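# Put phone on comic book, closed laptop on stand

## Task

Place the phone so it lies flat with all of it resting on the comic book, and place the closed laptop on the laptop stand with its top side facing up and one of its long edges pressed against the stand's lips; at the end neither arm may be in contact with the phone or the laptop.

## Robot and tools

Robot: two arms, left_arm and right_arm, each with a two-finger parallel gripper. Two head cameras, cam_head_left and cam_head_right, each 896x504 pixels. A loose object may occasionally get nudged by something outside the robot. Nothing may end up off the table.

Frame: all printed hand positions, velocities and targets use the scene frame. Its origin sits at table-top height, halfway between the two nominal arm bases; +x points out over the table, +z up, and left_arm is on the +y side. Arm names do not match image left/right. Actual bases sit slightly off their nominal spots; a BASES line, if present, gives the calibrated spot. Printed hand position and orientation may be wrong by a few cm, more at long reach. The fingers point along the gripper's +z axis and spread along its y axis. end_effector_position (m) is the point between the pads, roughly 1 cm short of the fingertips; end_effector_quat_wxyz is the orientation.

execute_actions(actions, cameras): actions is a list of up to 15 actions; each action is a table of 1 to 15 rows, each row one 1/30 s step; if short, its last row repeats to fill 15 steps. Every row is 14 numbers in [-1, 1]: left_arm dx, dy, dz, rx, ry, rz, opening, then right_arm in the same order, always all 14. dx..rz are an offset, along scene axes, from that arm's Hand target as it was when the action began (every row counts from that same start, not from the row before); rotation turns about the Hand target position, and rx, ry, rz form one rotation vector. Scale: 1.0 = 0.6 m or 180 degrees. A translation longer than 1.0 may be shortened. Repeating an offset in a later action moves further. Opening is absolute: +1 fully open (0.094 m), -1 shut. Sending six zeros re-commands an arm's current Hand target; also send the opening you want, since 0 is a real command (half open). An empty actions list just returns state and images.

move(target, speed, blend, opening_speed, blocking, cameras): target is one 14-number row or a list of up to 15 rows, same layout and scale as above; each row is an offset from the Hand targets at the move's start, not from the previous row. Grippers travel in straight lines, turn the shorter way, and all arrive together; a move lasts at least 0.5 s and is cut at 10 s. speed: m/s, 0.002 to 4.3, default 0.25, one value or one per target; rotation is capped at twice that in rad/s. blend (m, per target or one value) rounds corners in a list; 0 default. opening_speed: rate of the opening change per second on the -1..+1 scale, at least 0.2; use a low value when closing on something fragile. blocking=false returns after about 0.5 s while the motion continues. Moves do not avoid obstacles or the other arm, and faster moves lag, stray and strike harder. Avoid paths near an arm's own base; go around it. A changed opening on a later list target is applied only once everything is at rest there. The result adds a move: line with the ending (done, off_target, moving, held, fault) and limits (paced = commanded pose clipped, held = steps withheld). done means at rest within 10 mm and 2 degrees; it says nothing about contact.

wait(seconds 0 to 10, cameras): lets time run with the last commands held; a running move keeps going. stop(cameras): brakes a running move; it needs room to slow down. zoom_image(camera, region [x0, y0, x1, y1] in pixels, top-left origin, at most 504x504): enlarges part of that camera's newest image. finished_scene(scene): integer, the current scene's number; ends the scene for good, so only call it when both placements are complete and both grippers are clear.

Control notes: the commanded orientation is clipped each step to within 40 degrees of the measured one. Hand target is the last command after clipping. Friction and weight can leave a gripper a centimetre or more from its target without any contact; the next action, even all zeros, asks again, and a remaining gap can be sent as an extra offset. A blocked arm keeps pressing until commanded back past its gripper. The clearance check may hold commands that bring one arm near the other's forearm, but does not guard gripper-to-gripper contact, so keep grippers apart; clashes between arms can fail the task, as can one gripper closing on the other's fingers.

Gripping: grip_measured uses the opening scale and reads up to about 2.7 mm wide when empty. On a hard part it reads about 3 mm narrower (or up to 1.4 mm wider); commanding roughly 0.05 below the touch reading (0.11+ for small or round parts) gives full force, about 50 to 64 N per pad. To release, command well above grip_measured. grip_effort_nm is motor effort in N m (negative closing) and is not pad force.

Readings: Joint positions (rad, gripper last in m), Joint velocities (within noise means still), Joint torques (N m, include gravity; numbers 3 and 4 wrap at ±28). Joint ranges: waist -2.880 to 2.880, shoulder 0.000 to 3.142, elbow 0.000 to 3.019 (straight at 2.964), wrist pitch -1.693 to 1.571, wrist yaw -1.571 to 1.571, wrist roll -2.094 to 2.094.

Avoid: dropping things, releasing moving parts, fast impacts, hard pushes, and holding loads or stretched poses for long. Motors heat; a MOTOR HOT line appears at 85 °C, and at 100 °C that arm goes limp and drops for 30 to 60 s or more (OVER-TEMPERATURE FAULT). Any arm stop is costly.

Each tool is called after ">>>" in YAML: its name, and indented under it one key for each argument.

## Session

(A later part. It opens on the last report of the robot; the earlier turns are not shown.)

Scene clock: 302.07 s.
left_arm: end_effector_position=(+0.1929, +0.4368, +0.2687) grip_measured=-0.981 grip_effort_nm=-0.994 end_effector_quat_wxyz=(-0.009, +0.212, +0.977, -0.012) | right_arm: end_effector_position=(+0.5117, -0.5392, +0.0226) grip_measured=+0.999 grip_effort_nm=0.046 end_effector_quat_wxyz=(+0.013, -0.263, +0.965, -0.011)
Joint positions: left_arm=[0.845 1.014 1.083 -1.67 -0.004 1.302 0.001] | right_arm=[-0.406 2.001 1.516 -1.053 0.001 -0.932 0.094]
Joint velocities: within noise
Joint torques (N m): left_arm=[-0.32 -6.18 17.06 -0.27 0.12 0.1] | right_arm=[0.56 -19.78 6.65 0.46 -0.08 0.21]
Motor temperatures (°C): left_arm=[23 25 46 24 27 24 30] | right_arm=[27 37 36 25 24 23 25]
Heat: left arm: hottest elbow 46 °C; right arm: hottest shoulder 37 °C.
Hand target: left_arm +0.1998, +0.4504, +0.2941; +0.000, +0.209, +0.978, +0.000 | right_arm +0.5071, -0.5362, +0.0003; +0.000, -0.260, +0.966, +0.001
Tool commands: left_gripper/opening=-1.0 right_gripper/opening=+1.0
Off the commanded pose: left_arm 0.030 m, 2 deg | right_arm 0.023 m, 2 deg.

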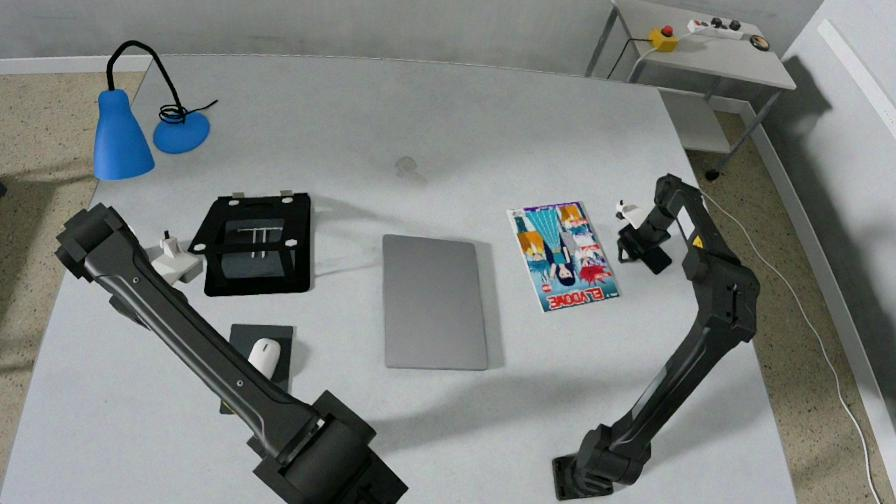

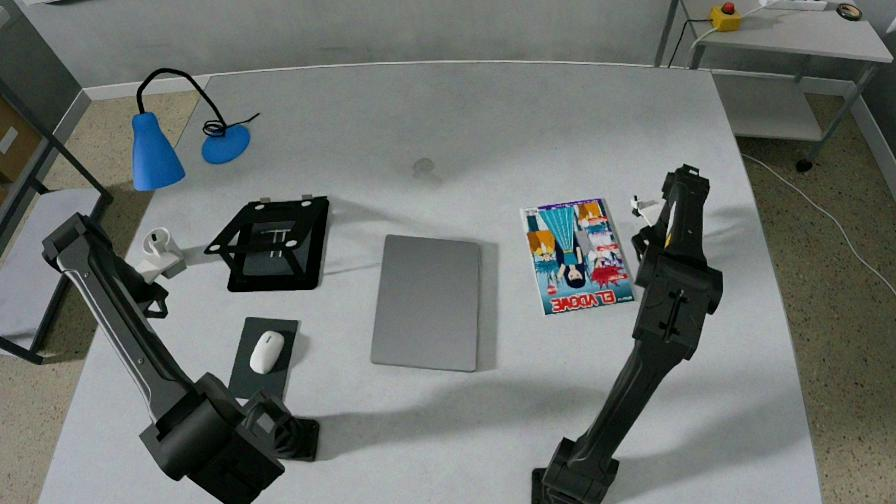

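>>> move:
  target: [0,0,0,0,0,0,-1, 0,0,-0.02,0,0,0,1]
  speed: 0.1

>>> zoom_image:
  camera: "cam_head_left"
  region: [600, 200, 680, 280]

Scene clock: 304.87 s.
left_arm: end_effector_position=(+0.1929, +0.4368, +0.2687) grip_measured=-0.981 grip_effort_nm=-0.994 end_effector_quat_wxyz=(-0.009, +0.212, +0.977, -0.012) | right_arm: end_effector_position=(+0.5159, -0.5410, +0.0219) grip_measured=+0.999 grip_effort_nm=0.046 end_effector_quat_wxyz=(+0.019, -0.263, +0.965, -0.016)
Joint positions: left_arm=[0.845 1.014 1.083 -1.67 -0.004 1.302 0.001] | right_arm=[-0.406 2.002 1.516 -1.034 0.001 -0.932 0.094]
Joint velocities: within noise
Joint torques (N m): left_arm=[-0.5 -5.01 16.77 -0.08 0.18 0.11] | right_arm=[0.56 -18.84 5.89 0.85 -0.07 0.21]
Motor temperatures (°C): left_arm=[23 25 46 24 27 24 30] | right_arm=[27 37 36 25 24 23 25]
Heat: left arm: hottest elbow 46 °C; right arm: hottest shoulder 37 °C.
Hand target: left_arm +0.1998, +0.4504, +0.2941; +0.000, +0.209, +0.978, +0.000 | right_arm +0.5070, -0.5362, -0.0118; +0.000, -0.261, +0.965, +0.001
Off the commanded pose: left_arm 0.030 m, 2 deg | right_arm 0.035 m, 3 deg.
joint sent to its limit (left arm) — joint 4 (wrist pitch), lower limit. The joint targets still meet the commanded pose.
move: off_target (left_arm, right_arm)

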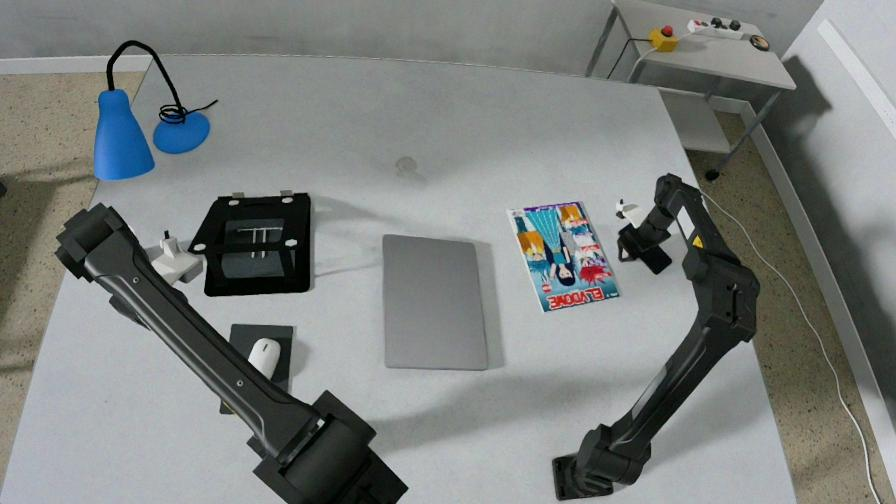

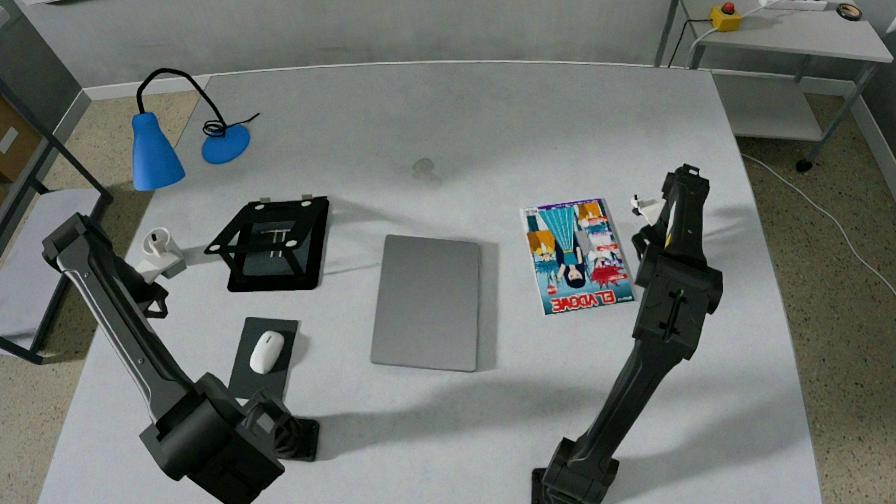

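Scaled by 6.300.

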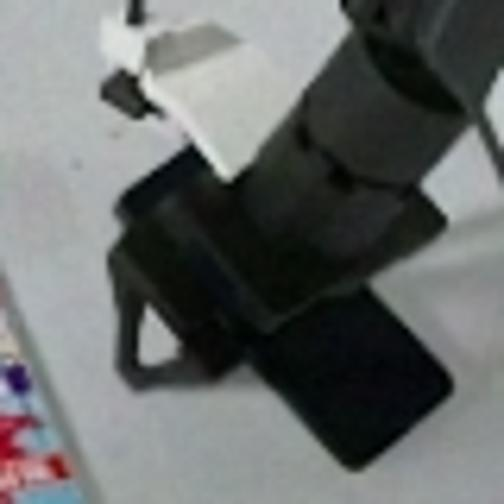

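>>> move:
  target:
    - [0,0,0,0,0,0,-1, 0,0,0.1,0,0,0,1]
    - [0,0,0,0,0,0,-1, -0.015,0.026,0.1,0,0,0,1]
    - [0,0,0,0,0,0,-1, -0.015,0.026,0.015,0,0,0,1]
  speed: 0.15

>>> zoom_image:
  camera: "cam_head_left"
  region: [600, 200, 680, 280]

Scene clock: 330.33 s.
left_arm: end_effector_position=(+0.1929, +0.4368, +0.2687) grip_measured=-0.981 grip_effort_nm=-0.989 end_effector_quat_wxyz=(-0.009, +0.212, +0.977, -0.012) | right_arm: end_effector_position=(+0.5036, -0.5303, +0.0220) grip_measured=+0.999 grip_effort_nm=0.051 end_effector_quat_wxyz=(+0.015, -0.258, +0.966, -0.013)
Joint positions: left_arm=[0.845 1.014 1.083 -1.67 -0.004 1.302 0.001] | right_arm=[-0.397 1.973 1.468 -1.027 0.002 -0.914 0.094]
Joint velocities: within noise
Joint torques (N m): left_arm=[-0.91 -5.13 16.98 -0.16 0.2 0.07] | right_arm=[1.2 -19.55 6.16 0.58 -0.08 0.21]
Motor temperatures (°C): left_arm=[23 25 47 24 27 24 30] | right_arm=[27 38 34 25 24 23 25]
Heat: left arm: hottest elbow 47 °C; right arm: hottest shoulder 38 °C.
Hand target: left_arm +0.1998, +0.4504, +0.2941; +0.000, +0.209, +0.978, +0.000 | right_arm +0.4980, -0.5205, -0.0029; -0.001, -0.261, +0.965, +0.001
Off the commanded pose: left_arm 0.030 m, 2 deg | right_arm 0.027 m, 2 deg.
joint sent to its limit (left arm) — joint 4 (wrist pitch), lower limit. The joint targets still meet the commanded pose.
move: off_target (left_arm, right_arm)

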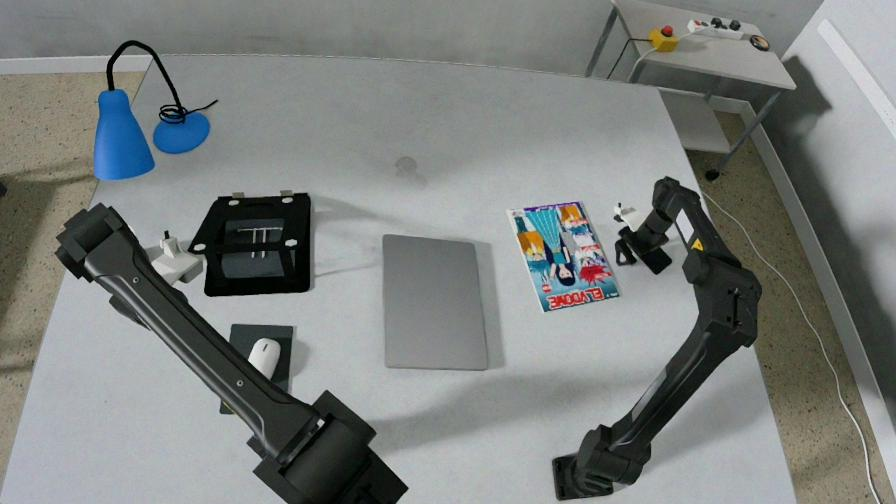

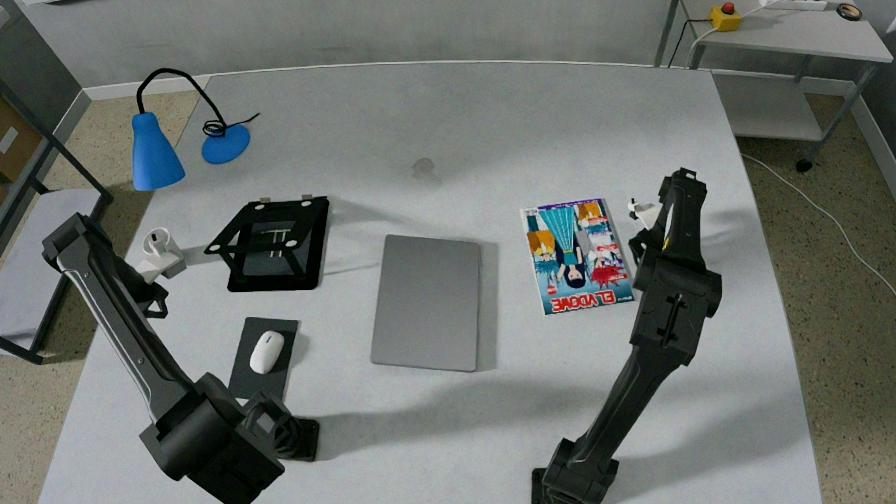

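Scaled by 6.300.

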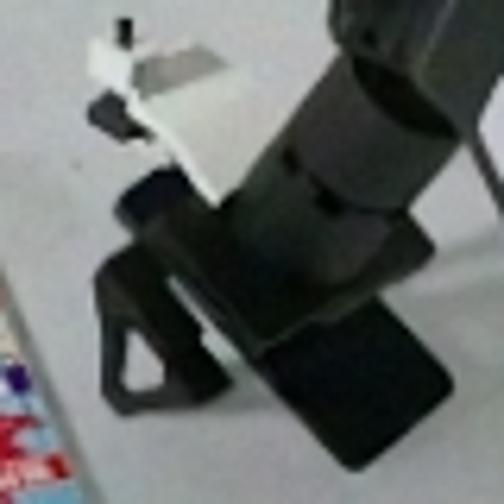

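>>> move:
  target: [0,0,0,0,0,0,-1, 0,0,-0.02,0,0,0,1]
  speed: 0.1
  cameras: []

>>> move:
  target: [0,0,0,0,0,0,-1, 0,0,-0.02,0,0,0,1]
  speed: 0.1

>>> zoom_image:
  camera: "cam_head_left"
  region: [600, 200, 680, 280]

Scene clock: 333.80 s.
left_arm: end_effector_position=(+0.1929, +0.4368, +0.2687) grip_measured=-0.981 grip_effort_nm=-0.989 end_effector_quat_wxyz=(-0.009, +0.212, +0.977, -0.012) | right_arm: end_effector_position=(+0.5035, -0.5303, +0.0200) grip_measured=+0.999 grip_effort_nm=0.042 end_effector_quat_wxyz=(+0.017, -0.255, +0.967, -0.014)
Joint positions: left_arm=[0.845 1.014 1.083 -1.67 -0.004 1.302 0.001] | right_arm=[-0.397 1.973 1.462 -1.017 0.002 -0.908 0.094]
Joint velocities: within noise
Joint torques (N m): left_arm=[-1.03 -5.71 16.87 -0.16 0.16 0.09] | right_arm=[1.38 -18.14 5.57 0.91 -0.08 0.15]
Motor temperatures (°C): left_arm=[23 25 47 24 27 24 30] | right_arm=[27 38 34 25 24 23 25]
Heat: left arm: hottest elbow 47 °C; right arm: hottest shoulder 38 °C.
Hand target: left_arm +0.1998, +0.4504, +0.2941; +0.000, +0.209, +0.978, +0.000 | right_arm +0.4980, -0.5206, -0.0148; +0.000, -0.260, +0.965, +0.001
Off the commanded pose: left_arm 0.030 m, 2 deg | right_arm 0.037 m, 3 deg.
joint sent to its limit (left arm) — joint 4 (wrist pitch), lower limit. The joint targets still meet the commanded pose.
move: off_target (left_arm, right_arm)
No camera images: "cameras" was empty.

Scene clock: 334.90 s.
left_arm: end_effector_position=(+0.1929, +0.4368, +0.2687) grip_measured=-0.981 grip_effort_nm=-0.989 end_effector_quat_wxyz=(-0.009, +0.212, +0.977, -0.012) | right_arm: end_effector_position=(+0.5059, -0.5319, +0.0182) grip_measured=+0.999 grip_effort_nm=0.046 end_effector_quat_wxyz=(+0.022, -0.252, +0.967, -0.020)
Joint positions: left_arm=[0.845 1.014 1.083 -1.67 -0.004 1.302 0.001] | right_arm=[-0.397 1.972 1.455 -0.994 0.005 -0.901 0.094]
Joint velocities: within noise
Joint torques (N m): left_arm=[-0.26 -5.6 16.84 -0.16 0.12 0.08] | right_arm=[1.32 -16.91 5.22 1.17 -0.2 0.09]
Motor temperatures (°C): left_arm=[23 25 47 24 27 24 30] | right_arm=[27 38 34 25 24 23 25]
Heat: left arm: hottest elbow 47 °C; right arm: hottest shoulder 38 °C.
Hand target: left_arm +0.1998, +0.4504, +0.2941; +0.000, +0.209, +0.978, +0.000 | right_arm +0.4980, -0.5205, -0.0268; -0.001, -0.261, +0.965, +0.001
Off the commanded pose: left_arm 0.030 m, 2 deg | right_arm 0.047 m, 4 deg.
joint sent to its limit (left arm) — joint 4 (wrist pitch), lower limit. The joint targets still meet the commanded pose.
move: off_target (left_arm, right_arm)

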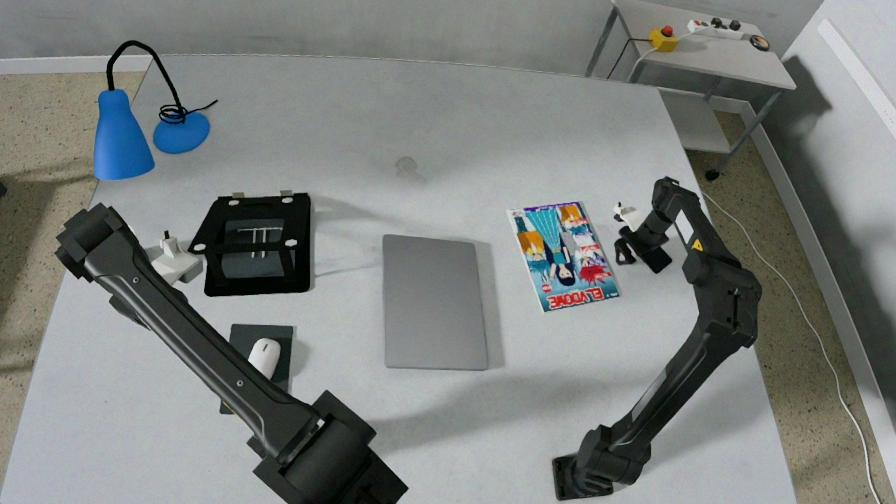

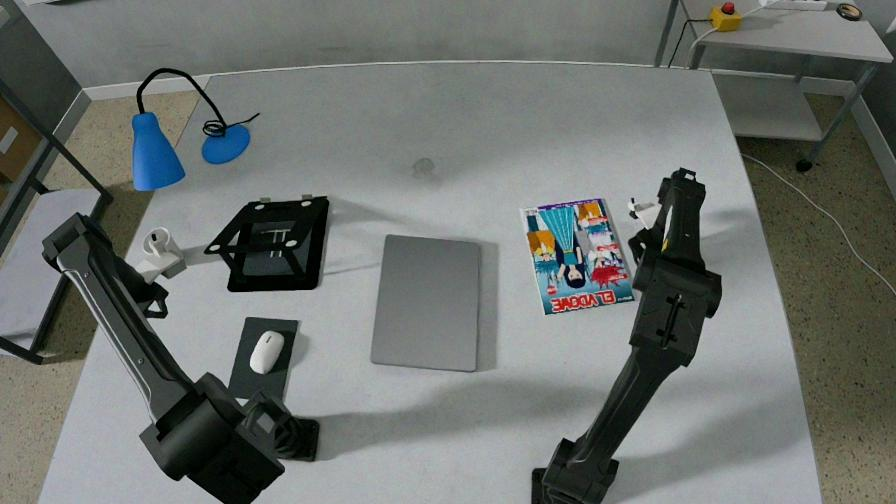

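Scaled by 6.300.

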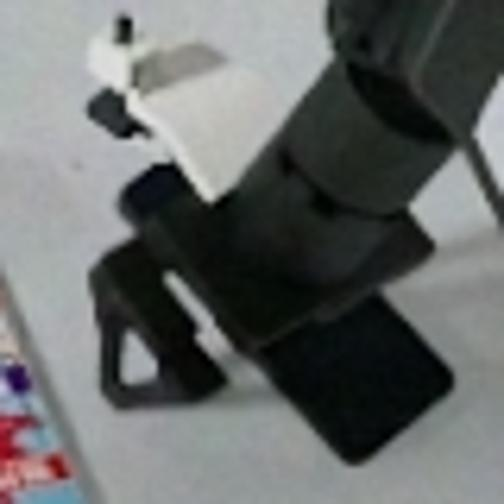

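>>> move:
  target:
    - [0,0,0,0,0,0,-1, 0,0,0.15,0,0,0,1]
    - [0,0,0,0,0,0,-1, 0.015,-0.026,0.15,0,0,0.025,1]
    - [0,0,0,0,0,0,-1, 0.015,-0.026,0.05,0,0,0.025,1]
  speed: 0.15

>>> zoom_image:
  camera: "cam_head_left"
  region: [600, 200, 680, 280]

Scene clock: 346.30 s.
left_arm: end_effector_position=(+0.1929, +0.4368, +0.2687) grip_measured=-0.981 grip_effort_nm=-0.994 end_effector_quat_wxyz=(-0.009, +0.212, +0.977, -0.012) | right_arm: end_effector_position=(+0.5080, -0.5321, +0.0224) grip_measured=+0.999 grip_effort_nm=0.046 end_effector_quat_wxyz=(+0.008, -0.298, +0.954, -0.008)
Joint positions: left_arm=[0.845 1.014 1.083 -1.67 -0.004 1.302 0.001] | right_arm=[-0.397 1.993 1.503 -1.059 0.002 -0.998 0.094]
Joint velocities: within noise
Joint torques (N m): left_arm=[-0.67 -5.95 16.9 -0.21 0.14 0.09] | right_arm=[-0.09 -19.6 7.76 0.46 -0.07 0.1]
Motor temperatures (°C): left_arm=[23 25 47 24 27 24 30] | right_arm=[27 37 34 25 24 23 25]
Heat: left arm: hottest elbow 47 °C; right arm: hottest shoulder 37 °C.
Hand target: left_arm +0.1998, +0.4504, +0.2941; +0.000, +0.209, +0.978, +0.000 | right_arm +0.5071, -0.5362, +0.0033; +0.000, -0.298, +0.955, +0.000
Off the commanded pose: left_arm 0.030 m, 2 deg | right_arm 0.020 m, 1 deg.
joint sent to its limit (left arm) — joint 4 (wrist pitch), lower limit. The joint targets still meet the commanded pose.
move: off_target (left_arm, right_arm)

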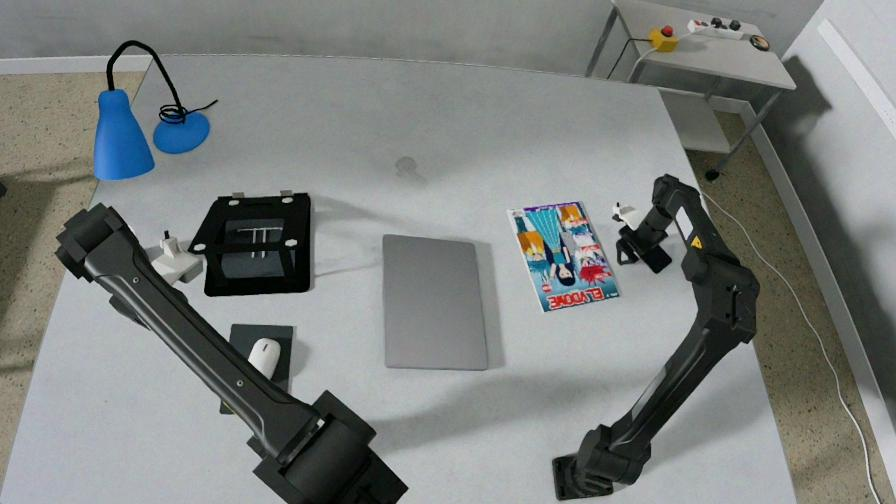

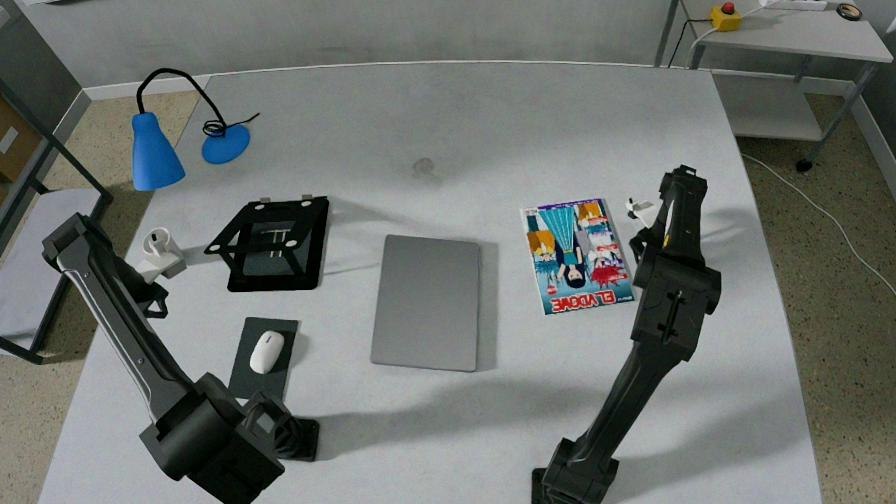

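Scaled by 6.300.

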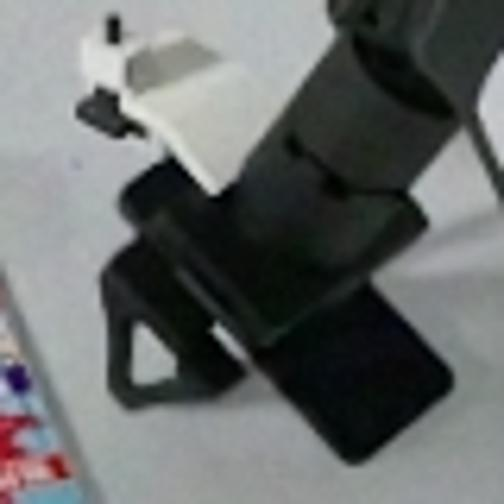

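>>> move:
  target:
    - [0,0,0,0,0,0,-1, 0,0,0.08,0,0,0,1]
    - [0,0,0,0,0,0,-1, 0.007,-0.012,0.08,0,0,0,1]
    - [0,0,0,0,0,0,-1, 0.007,-0.012,-0.02,0,0,0,1]
  speed: 0.15

>>> zoom_image:
  camera: "cam_head_left"
  region: [600, 200, 680, 280]

Scene clock: 351.63 s.
left_arm: end_effector_position=(+0.1929, +0.4368, +0.2687) grip_measured=-0.981 grip_effort_nm=-0.989 end_effector_quat_wxyz=(-0.009, +0.212, +0.977, -0.012) | right_arm: end_effector_position=(+0.5109, -0.5361, +0.0215) grip_measured=+0.999 grip_effort_nm=0.042 end_effector_quat_wxyz=(+0.010, -0.300, +0.954, -0.010)
Joint positions: left_arm=[0.845 1.014 1.083 -1.67 -0.004 1.302 0.001] | right_arm=[-0.402 2 1.511 -1.053 0.002 -1.006 0.094]
Joint velocities: within noise
Joint torques (N m): left_arm=[0.32 -5.25 16.91 -0.21 0.19 0.09] | right_arm=[-0.44 -18.2 7.95 0.8 -0.11 0.09]
Motor temperatures (°C): left_arm=[23 25 47 24 27 24 30] | right_arm=[27 37 34 25 24 23 25]
Heat: left arm: hottest elbow 47 °C; right arm: hottest shoulder 37 °C.
Hand target: left_arm +0.1998, +0.4504, +0.2941; +0.000, +0.209, +0.978, +0.000 | right_arm +0.5112, -0.5435, -0.0088; -0.001, -0.298, +0.955, +0.000
Off the commanded pose: left_arm 0.030 m, 2 deg | right_arm 0.031 m, 2 deg.
joint sent to its limit (left arm) — joint 4 (wrist pitch), lower limit. The joint targets still meet the commanded pose.
move: off_target (left_arm, right_arm)

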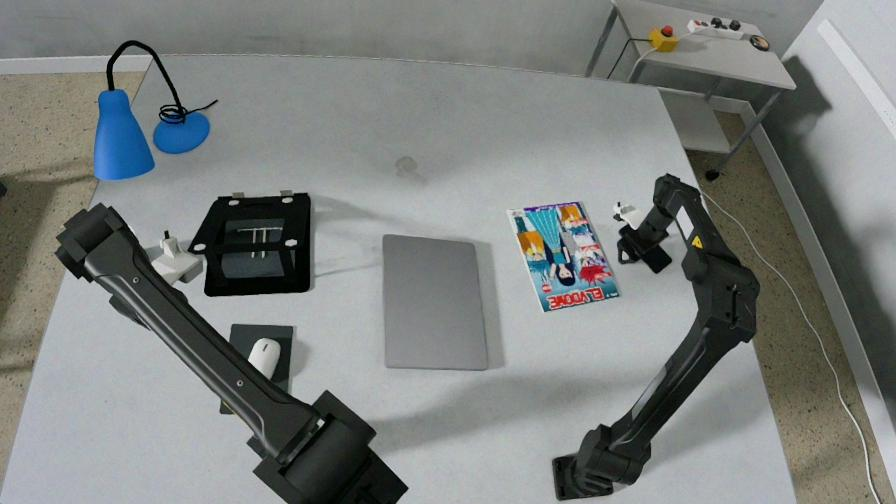

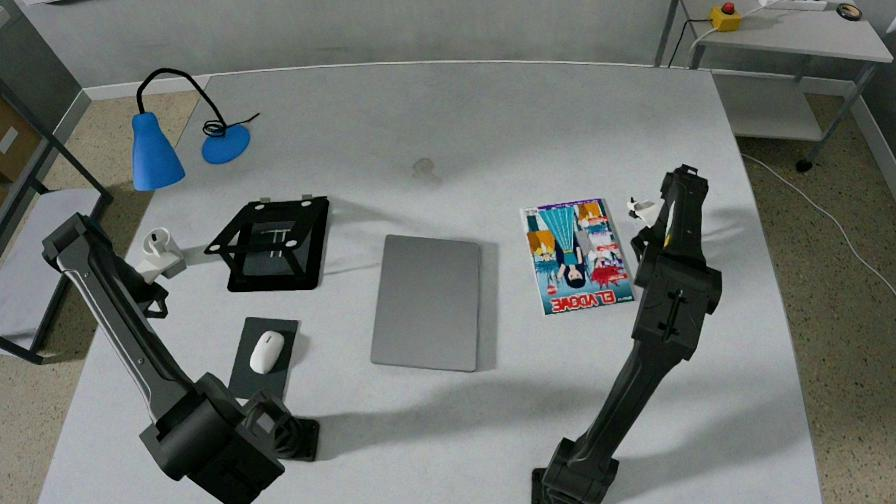

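Scaled by 6.300.

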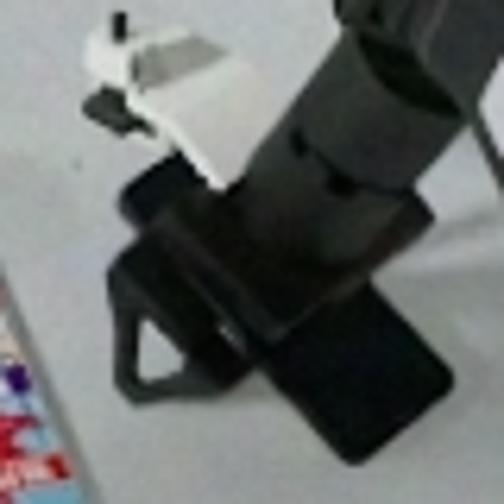

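>>> move:
  target:
    - [0,0,0,0,0,0,-1, 0,0,0.09,0,0,0,1]
    - [0,0,0,0,0,0,-1, 0.006,-0.010,0.09,0,0,0,1]
    - [0,0,0,0,0,0,-1, 0.006,-0.01,0.0,0,0,0,1]
  speed: 0.15

>>> zoom_image:
  camera: "cam_head_left"
  region: [600, 200, 680, 280]

Scene clock: 355.70 s.
left_arm: end_effector_position=(+0.1929, +0.4368, +0.2687) grip_measured=-0.981 grip_effort_nm=-0.989 end_effector_quat_wxyz=(-0.009, +0.212, +0.977, -0.012) | right_arm: end_effector_position=(+0.5124, -0.5416, +0.0218) grip_measured=+0.999 grip_effort_nm=0.046 end_effector_quat_wxyz=(+0.009, -0.300, +0.954, -0.010)
Joint positions: left_arm=[0.845 1.014 1.083 -1.67 -0.004 1.302 0.001] | right_arm=[-0.409 2.009 1.527 -1.062 0.002 -1.013 0.094]
Joint velocities: within noise
Joint torques (N m): left_arm=[-0.67 -5.66 17.1 -0.16 0.12 0.05] | right_arm=[-0.32 -17.32 8.47 0.8 -0.11 0.09]
Motor temperatures (°C): left_arm=[23 25 47 24 27 24 30] | right_arm=[27 37 34 25 24 23 25]
Heat: left arm: hottest elbow 47 °C; right arm: hottest shoulder 37 °C.
Hand target: left_arm +0.1998, +0.4504, +0.2941; +0.000, +0.209, +0.978, +0.000 | right_arm +0.5149, -0.5494, -0.0086; +0.000, -0.298, +0.955, +0.000
Off the commanded pose: left_arm 0.030 m, 2 deg | right_arm 0.032 m, 2 deg.
joint sent to its limit (left arm) — joint 4 (wrist pitch), lower limit. The joint targets still meet the commanded pose.
move: off_target (left_arm, right_arm)

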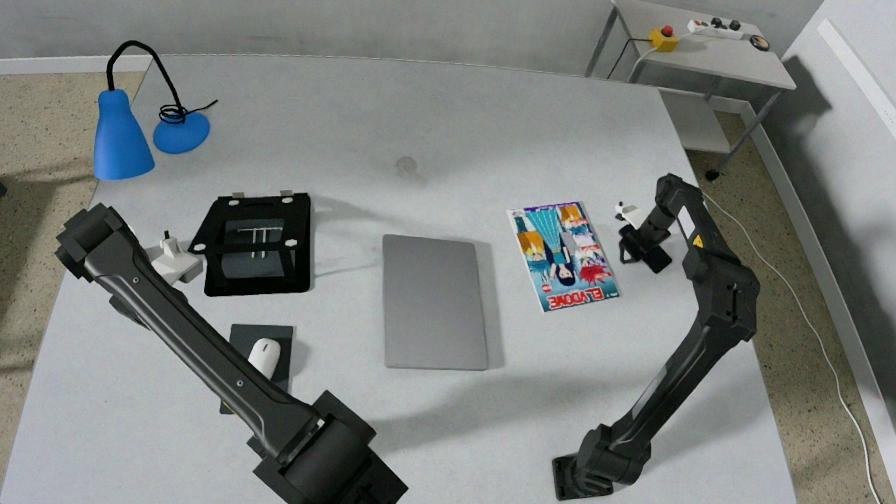

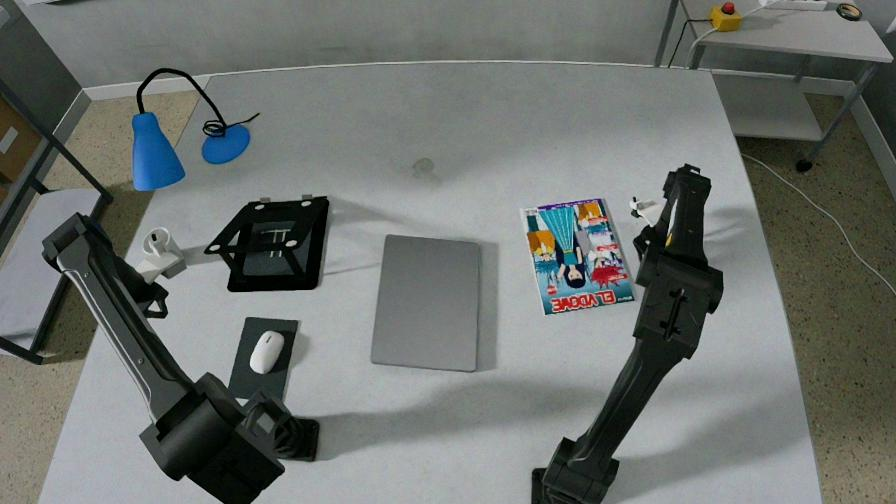

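Scaled by 6.300.

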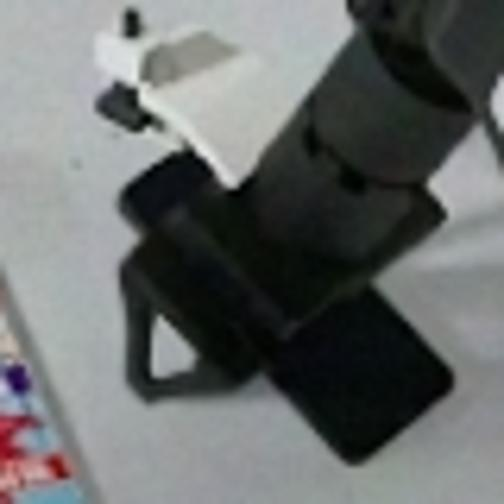

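>>> move:
  target: [0,0,0,0,0,0,-1, 0,0,-0.015,0,0,0,0.3]
  opening_speed: 0.4
  speed: 0.1

>>> zoom_image:
  camera: "cam_head_left"
  region: [600, 200, 680, 280]

Scene clock: 364.73 s.
left_arm: end_effector_position=(+0.1929, +0.4368, +0.2687) grip_measured=-0.981 grip_effort_nm=-0.989 end_effector_quat_wxyz=(-0.009, +0.212, +0.977, -0.012) | right_arm: end_effector_position=(+0.5193, -0.5496, +0.0198) grip_measured=+0.303 grip_effort_nm=-0.100 end_effector_quat_wxyz=(+0.022, -0.296, +0.955, -0.023)
Joint positions: left_arm=[0.845 1.014 1.083 -1.67 -0.004 1.302 0.001] | right_arm=[-0.416 2.013 1.527 -1.021 0.006 -1.013 0.061]
Joint velocities: within noise
Joint torques (N m): left_arm=[-1.26 -5.66 16.77 -0.2 0.13 0.11] | right_arm=[0.15 -17.14 8.08 0.12 -0.23 0.09]
Motor temperatures (°C): left_arm=[23 25 47 24 27 24 30] | right_arm=[27 36 34 25 24 23 25]
Heat: left arm: hottest elbow 47 °C; right arm: hottest shoulder 36 °C.
Hand target: left_arm +0.1998, +0.4504, +0.2941; +0.000, +0.209, +0.978, +0.000 | right_arm +0.5149, -0.5494, -0.0178; +0.000, -0.298, +0.955, +0.000
Off the commanded pose: left_arm 0.030 m, 2 deg | right_arm 0.038 m, 4 deg.
joint sent to its limit (left arm) — joint 4 (wrist pitch), lower limit. The joint targets still meet the commanded pose.
move: off_target (left_arm, right_arm)

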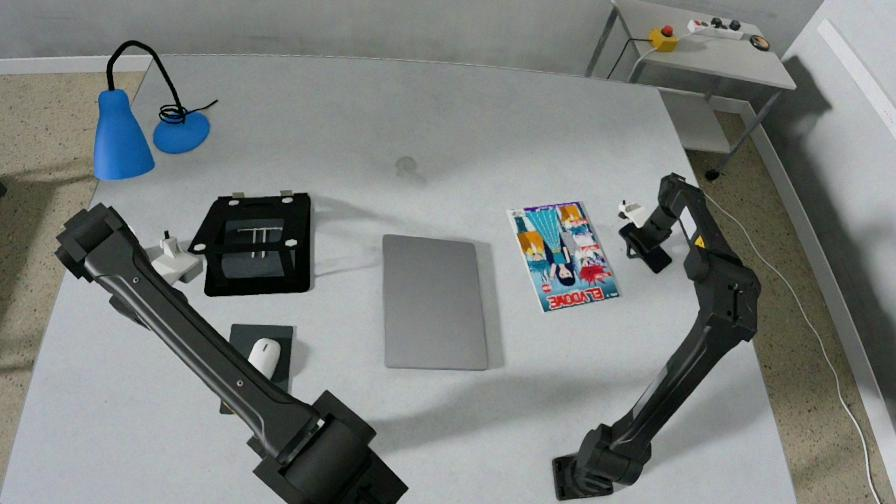

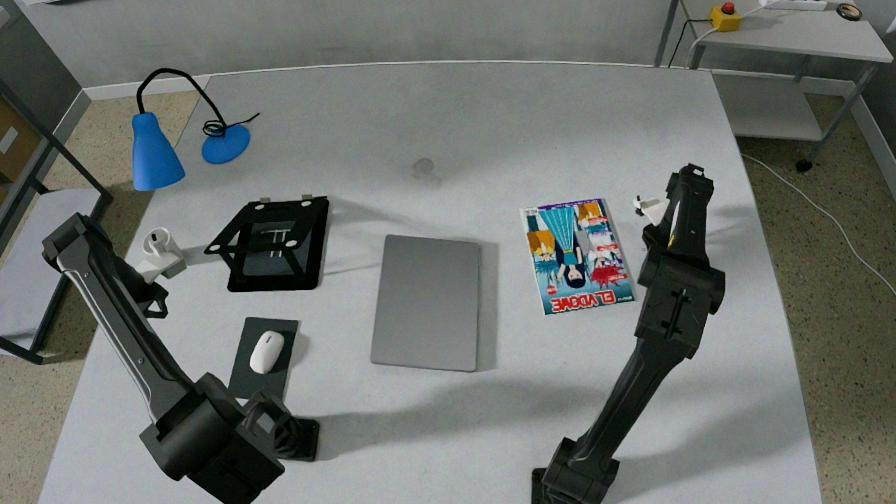

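Scaled by 6.300.

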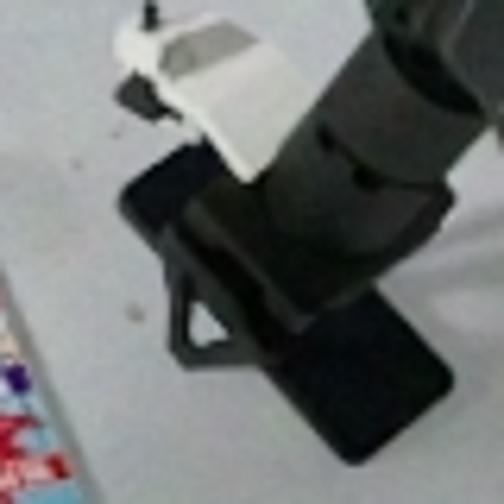

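>>> move:
  target:
    - [0,0,0,0,0,0,-1, 0,0,0.12,0,0,0,0.3]
    - [0,0,0,0,0,0,-1, 0.023,-0.033,0.12,0,0,0,1]
    - [0,0,0,0,0,0,-1, 0.023,-0.033,0.02,0,0,0,1]
  speed: 0.15

>>> zoom_image:
  camera: "cam_head_left"
  region: [600, 200, 680, 280]

Scene clock: 380.67 s.
left_arm: end_effector_position=(+0.1929, +0.4368, +0.2687) grip_measured=-0.981 grip_effort_nm=-0.989 end_effector_quat_wxyz=(-0.009, +0.212, +0.977, -0.012) | right_arm: end_effector_position=(+0.5350, -0.5653, +0.0226) grip_measured=+0.999 grip_effort_nm=0.066 end_effector_quat_wxyz=(+0.014, -0.300, +0.954, -0.014)
Joint positions: left_arm=[0.845 1.014 1.083 -1.67 -0.004 1.302 0.001] | right_arm=[-0.43 2.073 1.636 -1.095 0.002 -1.035 0.094]
Joint velocities: within noise
Joint torques (N m): left_arm=[-0.21 -5.66 17.03 -0.27 0.15 0.12] | right_arm=[-0.38 -20.07 7.36 0.66 -0.11 0.08]
Motor temperatures (°C): left_arm=[23 25 47 24 27 24 30] | right_arm=[27 36 35 25 24 23 25]
Heat: left arm: hottest elbow 47 °C; right arm: hottest shoulder 36 °C.
Hand target: left_arm +0.1998, +0.4504, +0.2941; +0.000, +0.209, +0.978, +0.000 | right_arm +0.5286, -0.5691, -0.0058; -0.001, -0.298, +0.955, +0.001
Off the commanded pose: left_arm 0.030 m, 2 deg | right_arm 0.029 m, 2 deg.
joint sent to its limit (left arm) — joint 4 (wrist pitch), lower limit. The joint targets still meet the commanded pose.
move: off_target (left_arm, right_arm); target 2's new opening was sent with right_arm's hand 0.018 m and 1 deg from that target

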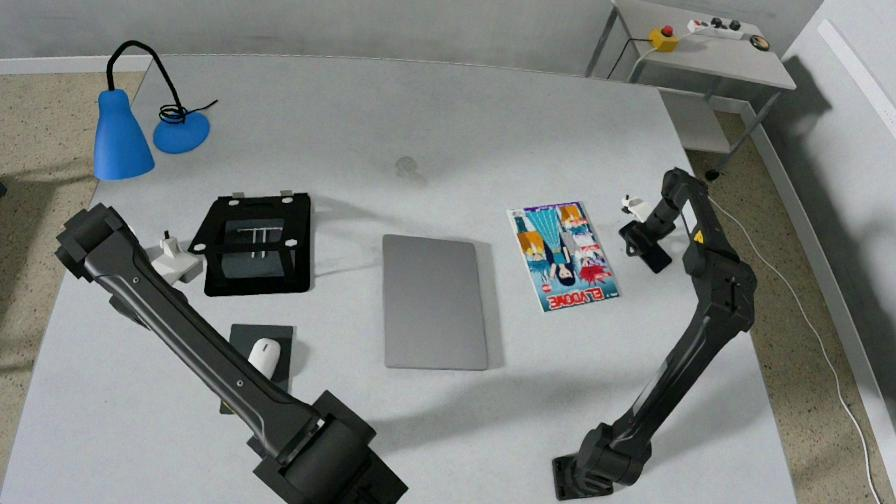

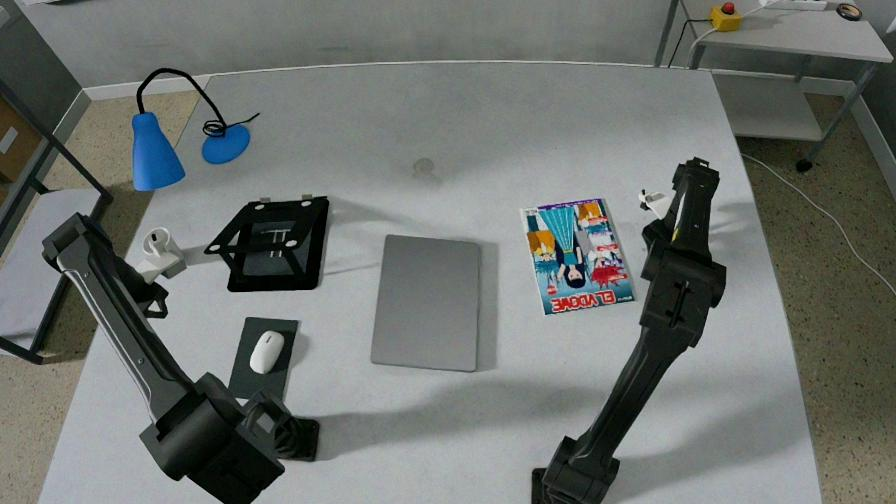

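Scaled by 6.300.

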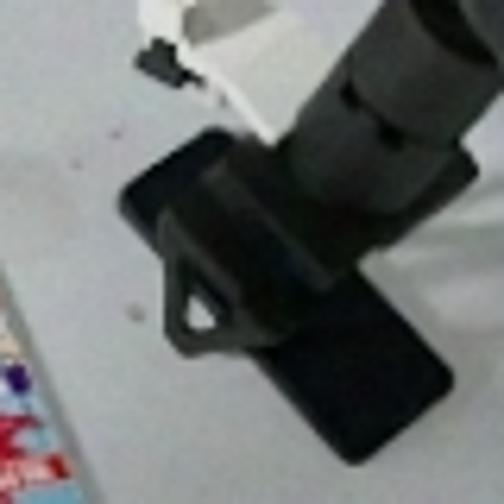

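>>> move:
  target:
    - [0,0,0,0,0,0,-1, 0,0,0.1,0,0,0,1]
    - [0,0,0,0,0,0,-1, -0.0133,0.019,0.1,0,0,0,1]
    - [0,0,0,0,0,0,-1, -0.0133,0.019,0.0,0,0,0,1]
  speed: 0.15

>>> zoom_image:
  camera: "cam_head_left"
  region: [600, 200, 680, 280]

Scene clock: 387.57 s.
left_arm: end_effector_position=(+0.1929, +0.4368, +0.2687) grip_measured=-0.981 grip_effort_nm=-0.989 end_effector_quat_wxyz=(-0.009, +0.212, +0.977, -0.012) | right_arm: end_effector_position=(+0.5292, -0.5627, +0.0220) grip_measured=+0.999 grip_effort_nm=0.056 end_effector_quat_wxyz=(+0.015, -0.299, +0.954, -0.015)
Joint positions: left_arm=[0.845 1.014 1.083 -1.67 -0.004 1.302 0.001] | right_arm=[-0.43 2.056 1.607 -1.08 0.002 -1.033 0.094]
Joint velocities: within noise
Joint torques (N m): left_arm=[-0.09 -5.48 17.06 -0.17 0.18 0.08] | right_arm=[0.44 -20.6 6 0.65 -0.1 0.21]
Motor temperatures (°C): left_arm=[23 25 47 24 27 24 30] | right_arm=[27 37 35 25 24 23 25]
Heat: left arm: hottest elbow 47 °C; right arm: hottest shoulder 37 °C.
Hand target: left_arm +0.1998, +0.4504, +0.2941; +0.000, +0.209, +0.978, +0.000 | right_arm +0.5206, -0.5577, -0.0059; -0.001, -0.298, +0.955, +0.000
Off the commanded pose: left_arm 0.030 m, 2 deg | right_arm 0.030 m, 2 deg.
joint sent to its limit (left arm) — joint 4 (wrist pitch), lower limit. The joint targets still meet the commanded pose.
move: off_target (left_arm, right_arm)

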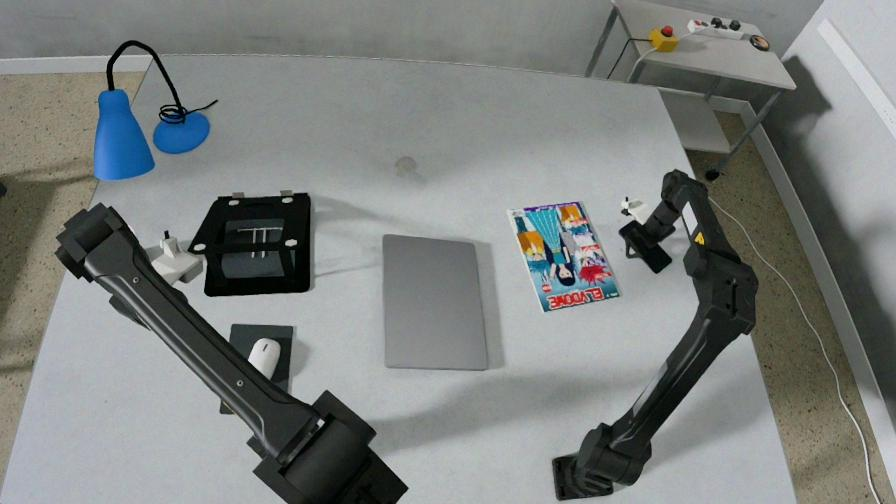

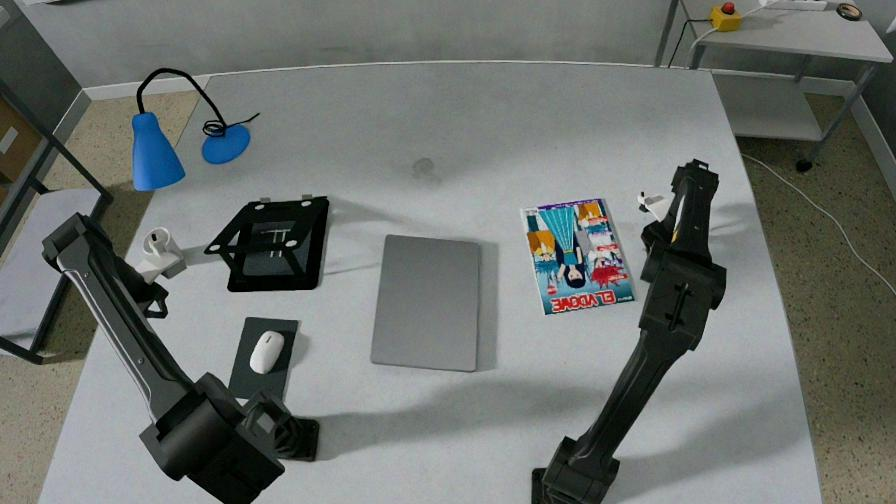

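Scaled by 6.300.

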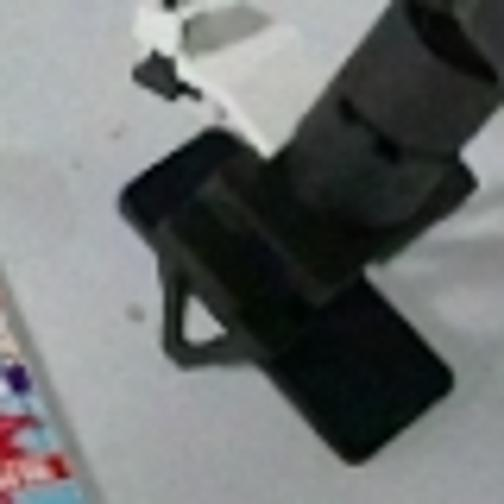

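>>> move:
  target:
    - [0,0,0,0,0,0,-1, 0,0,0.12,0,0,0,1]
    - [0,0,0,0,0,0,-1, -0.005,0.03,0.12,0,0,0,1]
    - [0,0,0,0,0,0,-1, -0.005,0.015,0.12,0,0,0,1]
    - [0,0,0,0,0,0,-1, -0.005,0.015,-0.005,0,0,0,1]
  speed: 0.15

>>> zoom_image:
  camera: "cam_head_left"
  region: [600, 200, 680, 280]

Scene clock: 393.67 s.
left_arm: end_effector_position=(+0.1929, +0.4368, +0.2687) grip_measured=-0.981 grip_effort_nm=-0.994 end_effector_quat_wxyz=(-0.009, +0.212, +0.977, -0.012) | right_arm: end_effector_position=(+0.5228, -0.5558, +0.0216) grip_measured=+0.999 grip_effort_nm=0.056 end_effector_quat_wxyz=(+0.017, -0.297, +0.954, -0.016)
Joint positions: left_arm=[0.845 1.014 1.083 -1.67 -0.004 1.302 0.001] | right_arm=[-0.424 2.033 1.566 -1.057 0.002 -1.023 0.094]
Joint velocities: within noise
Joint torques (N m): left_arm=[-0.44 -5.77 16.92 -0.2 0.11 0.12] | right_arm=[0.85 -19.96 6.67 0.5 -0.08 0.2]
Motor temperatures (°C): left_arm=[23 25 47 24 27 24 30] | right_arm=[27 37 35 25 24 23 25]
Heat: left arm: hottest elbow 47 °C; right arm: hottest shoulder 37 °C.
Hand target: left_arm +0.1998, +0.4504, +0.2941; +0.000, +0.209, +0.978, +0.000 | right_arm +0.5176, -0.5489, -0.0088; +0.000, -0.298, +0.955, +0.001
Off the commanded pose: left_arm 0.030 m, 2 deg | right_arm 0.032 m, 3 deg.
joint sent to its limit (left arm) — joint 4 (wrist pitch), lower limit. The joint targets still meet the commanded pose.
move: off_target (left_arm, right_arm)

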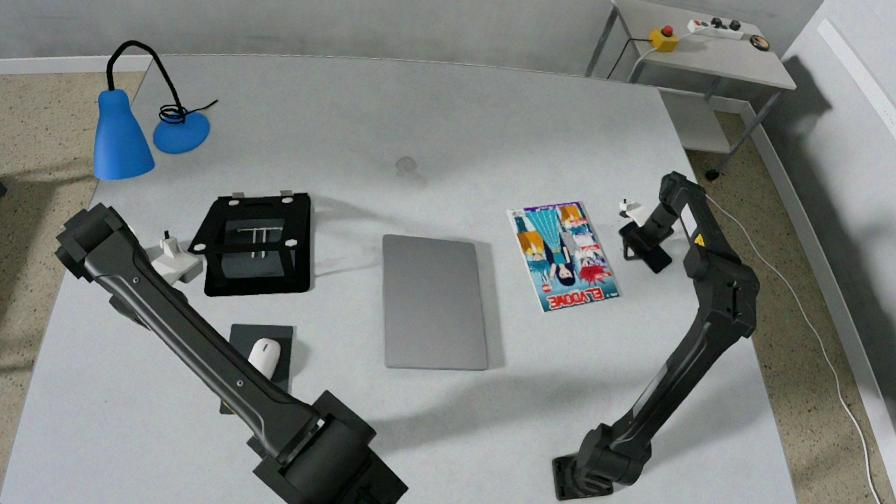

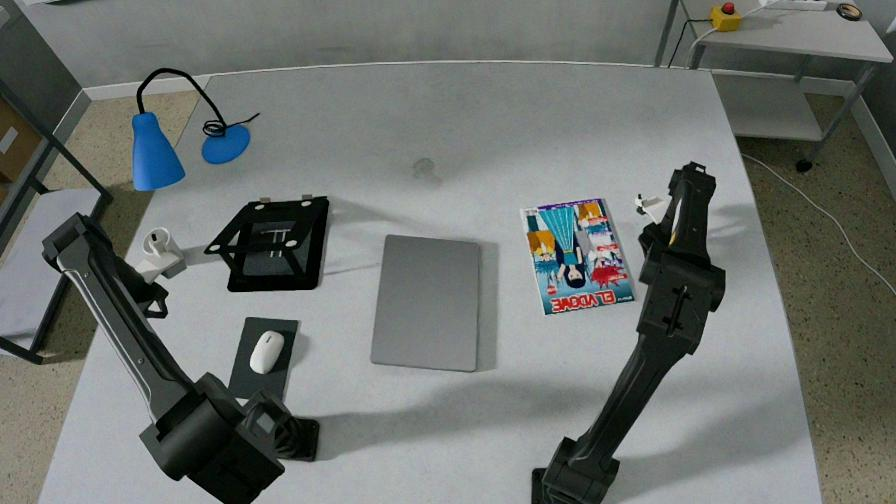

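Scaled by 6.300.

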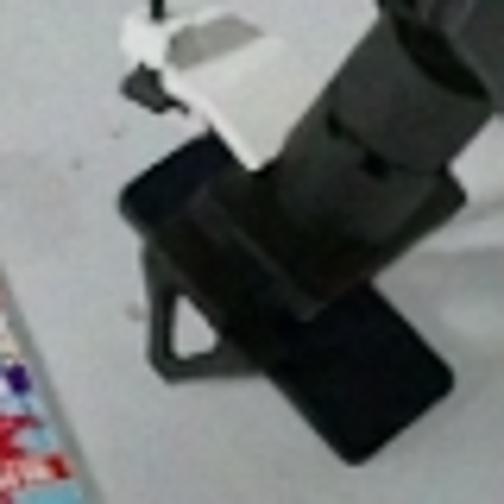

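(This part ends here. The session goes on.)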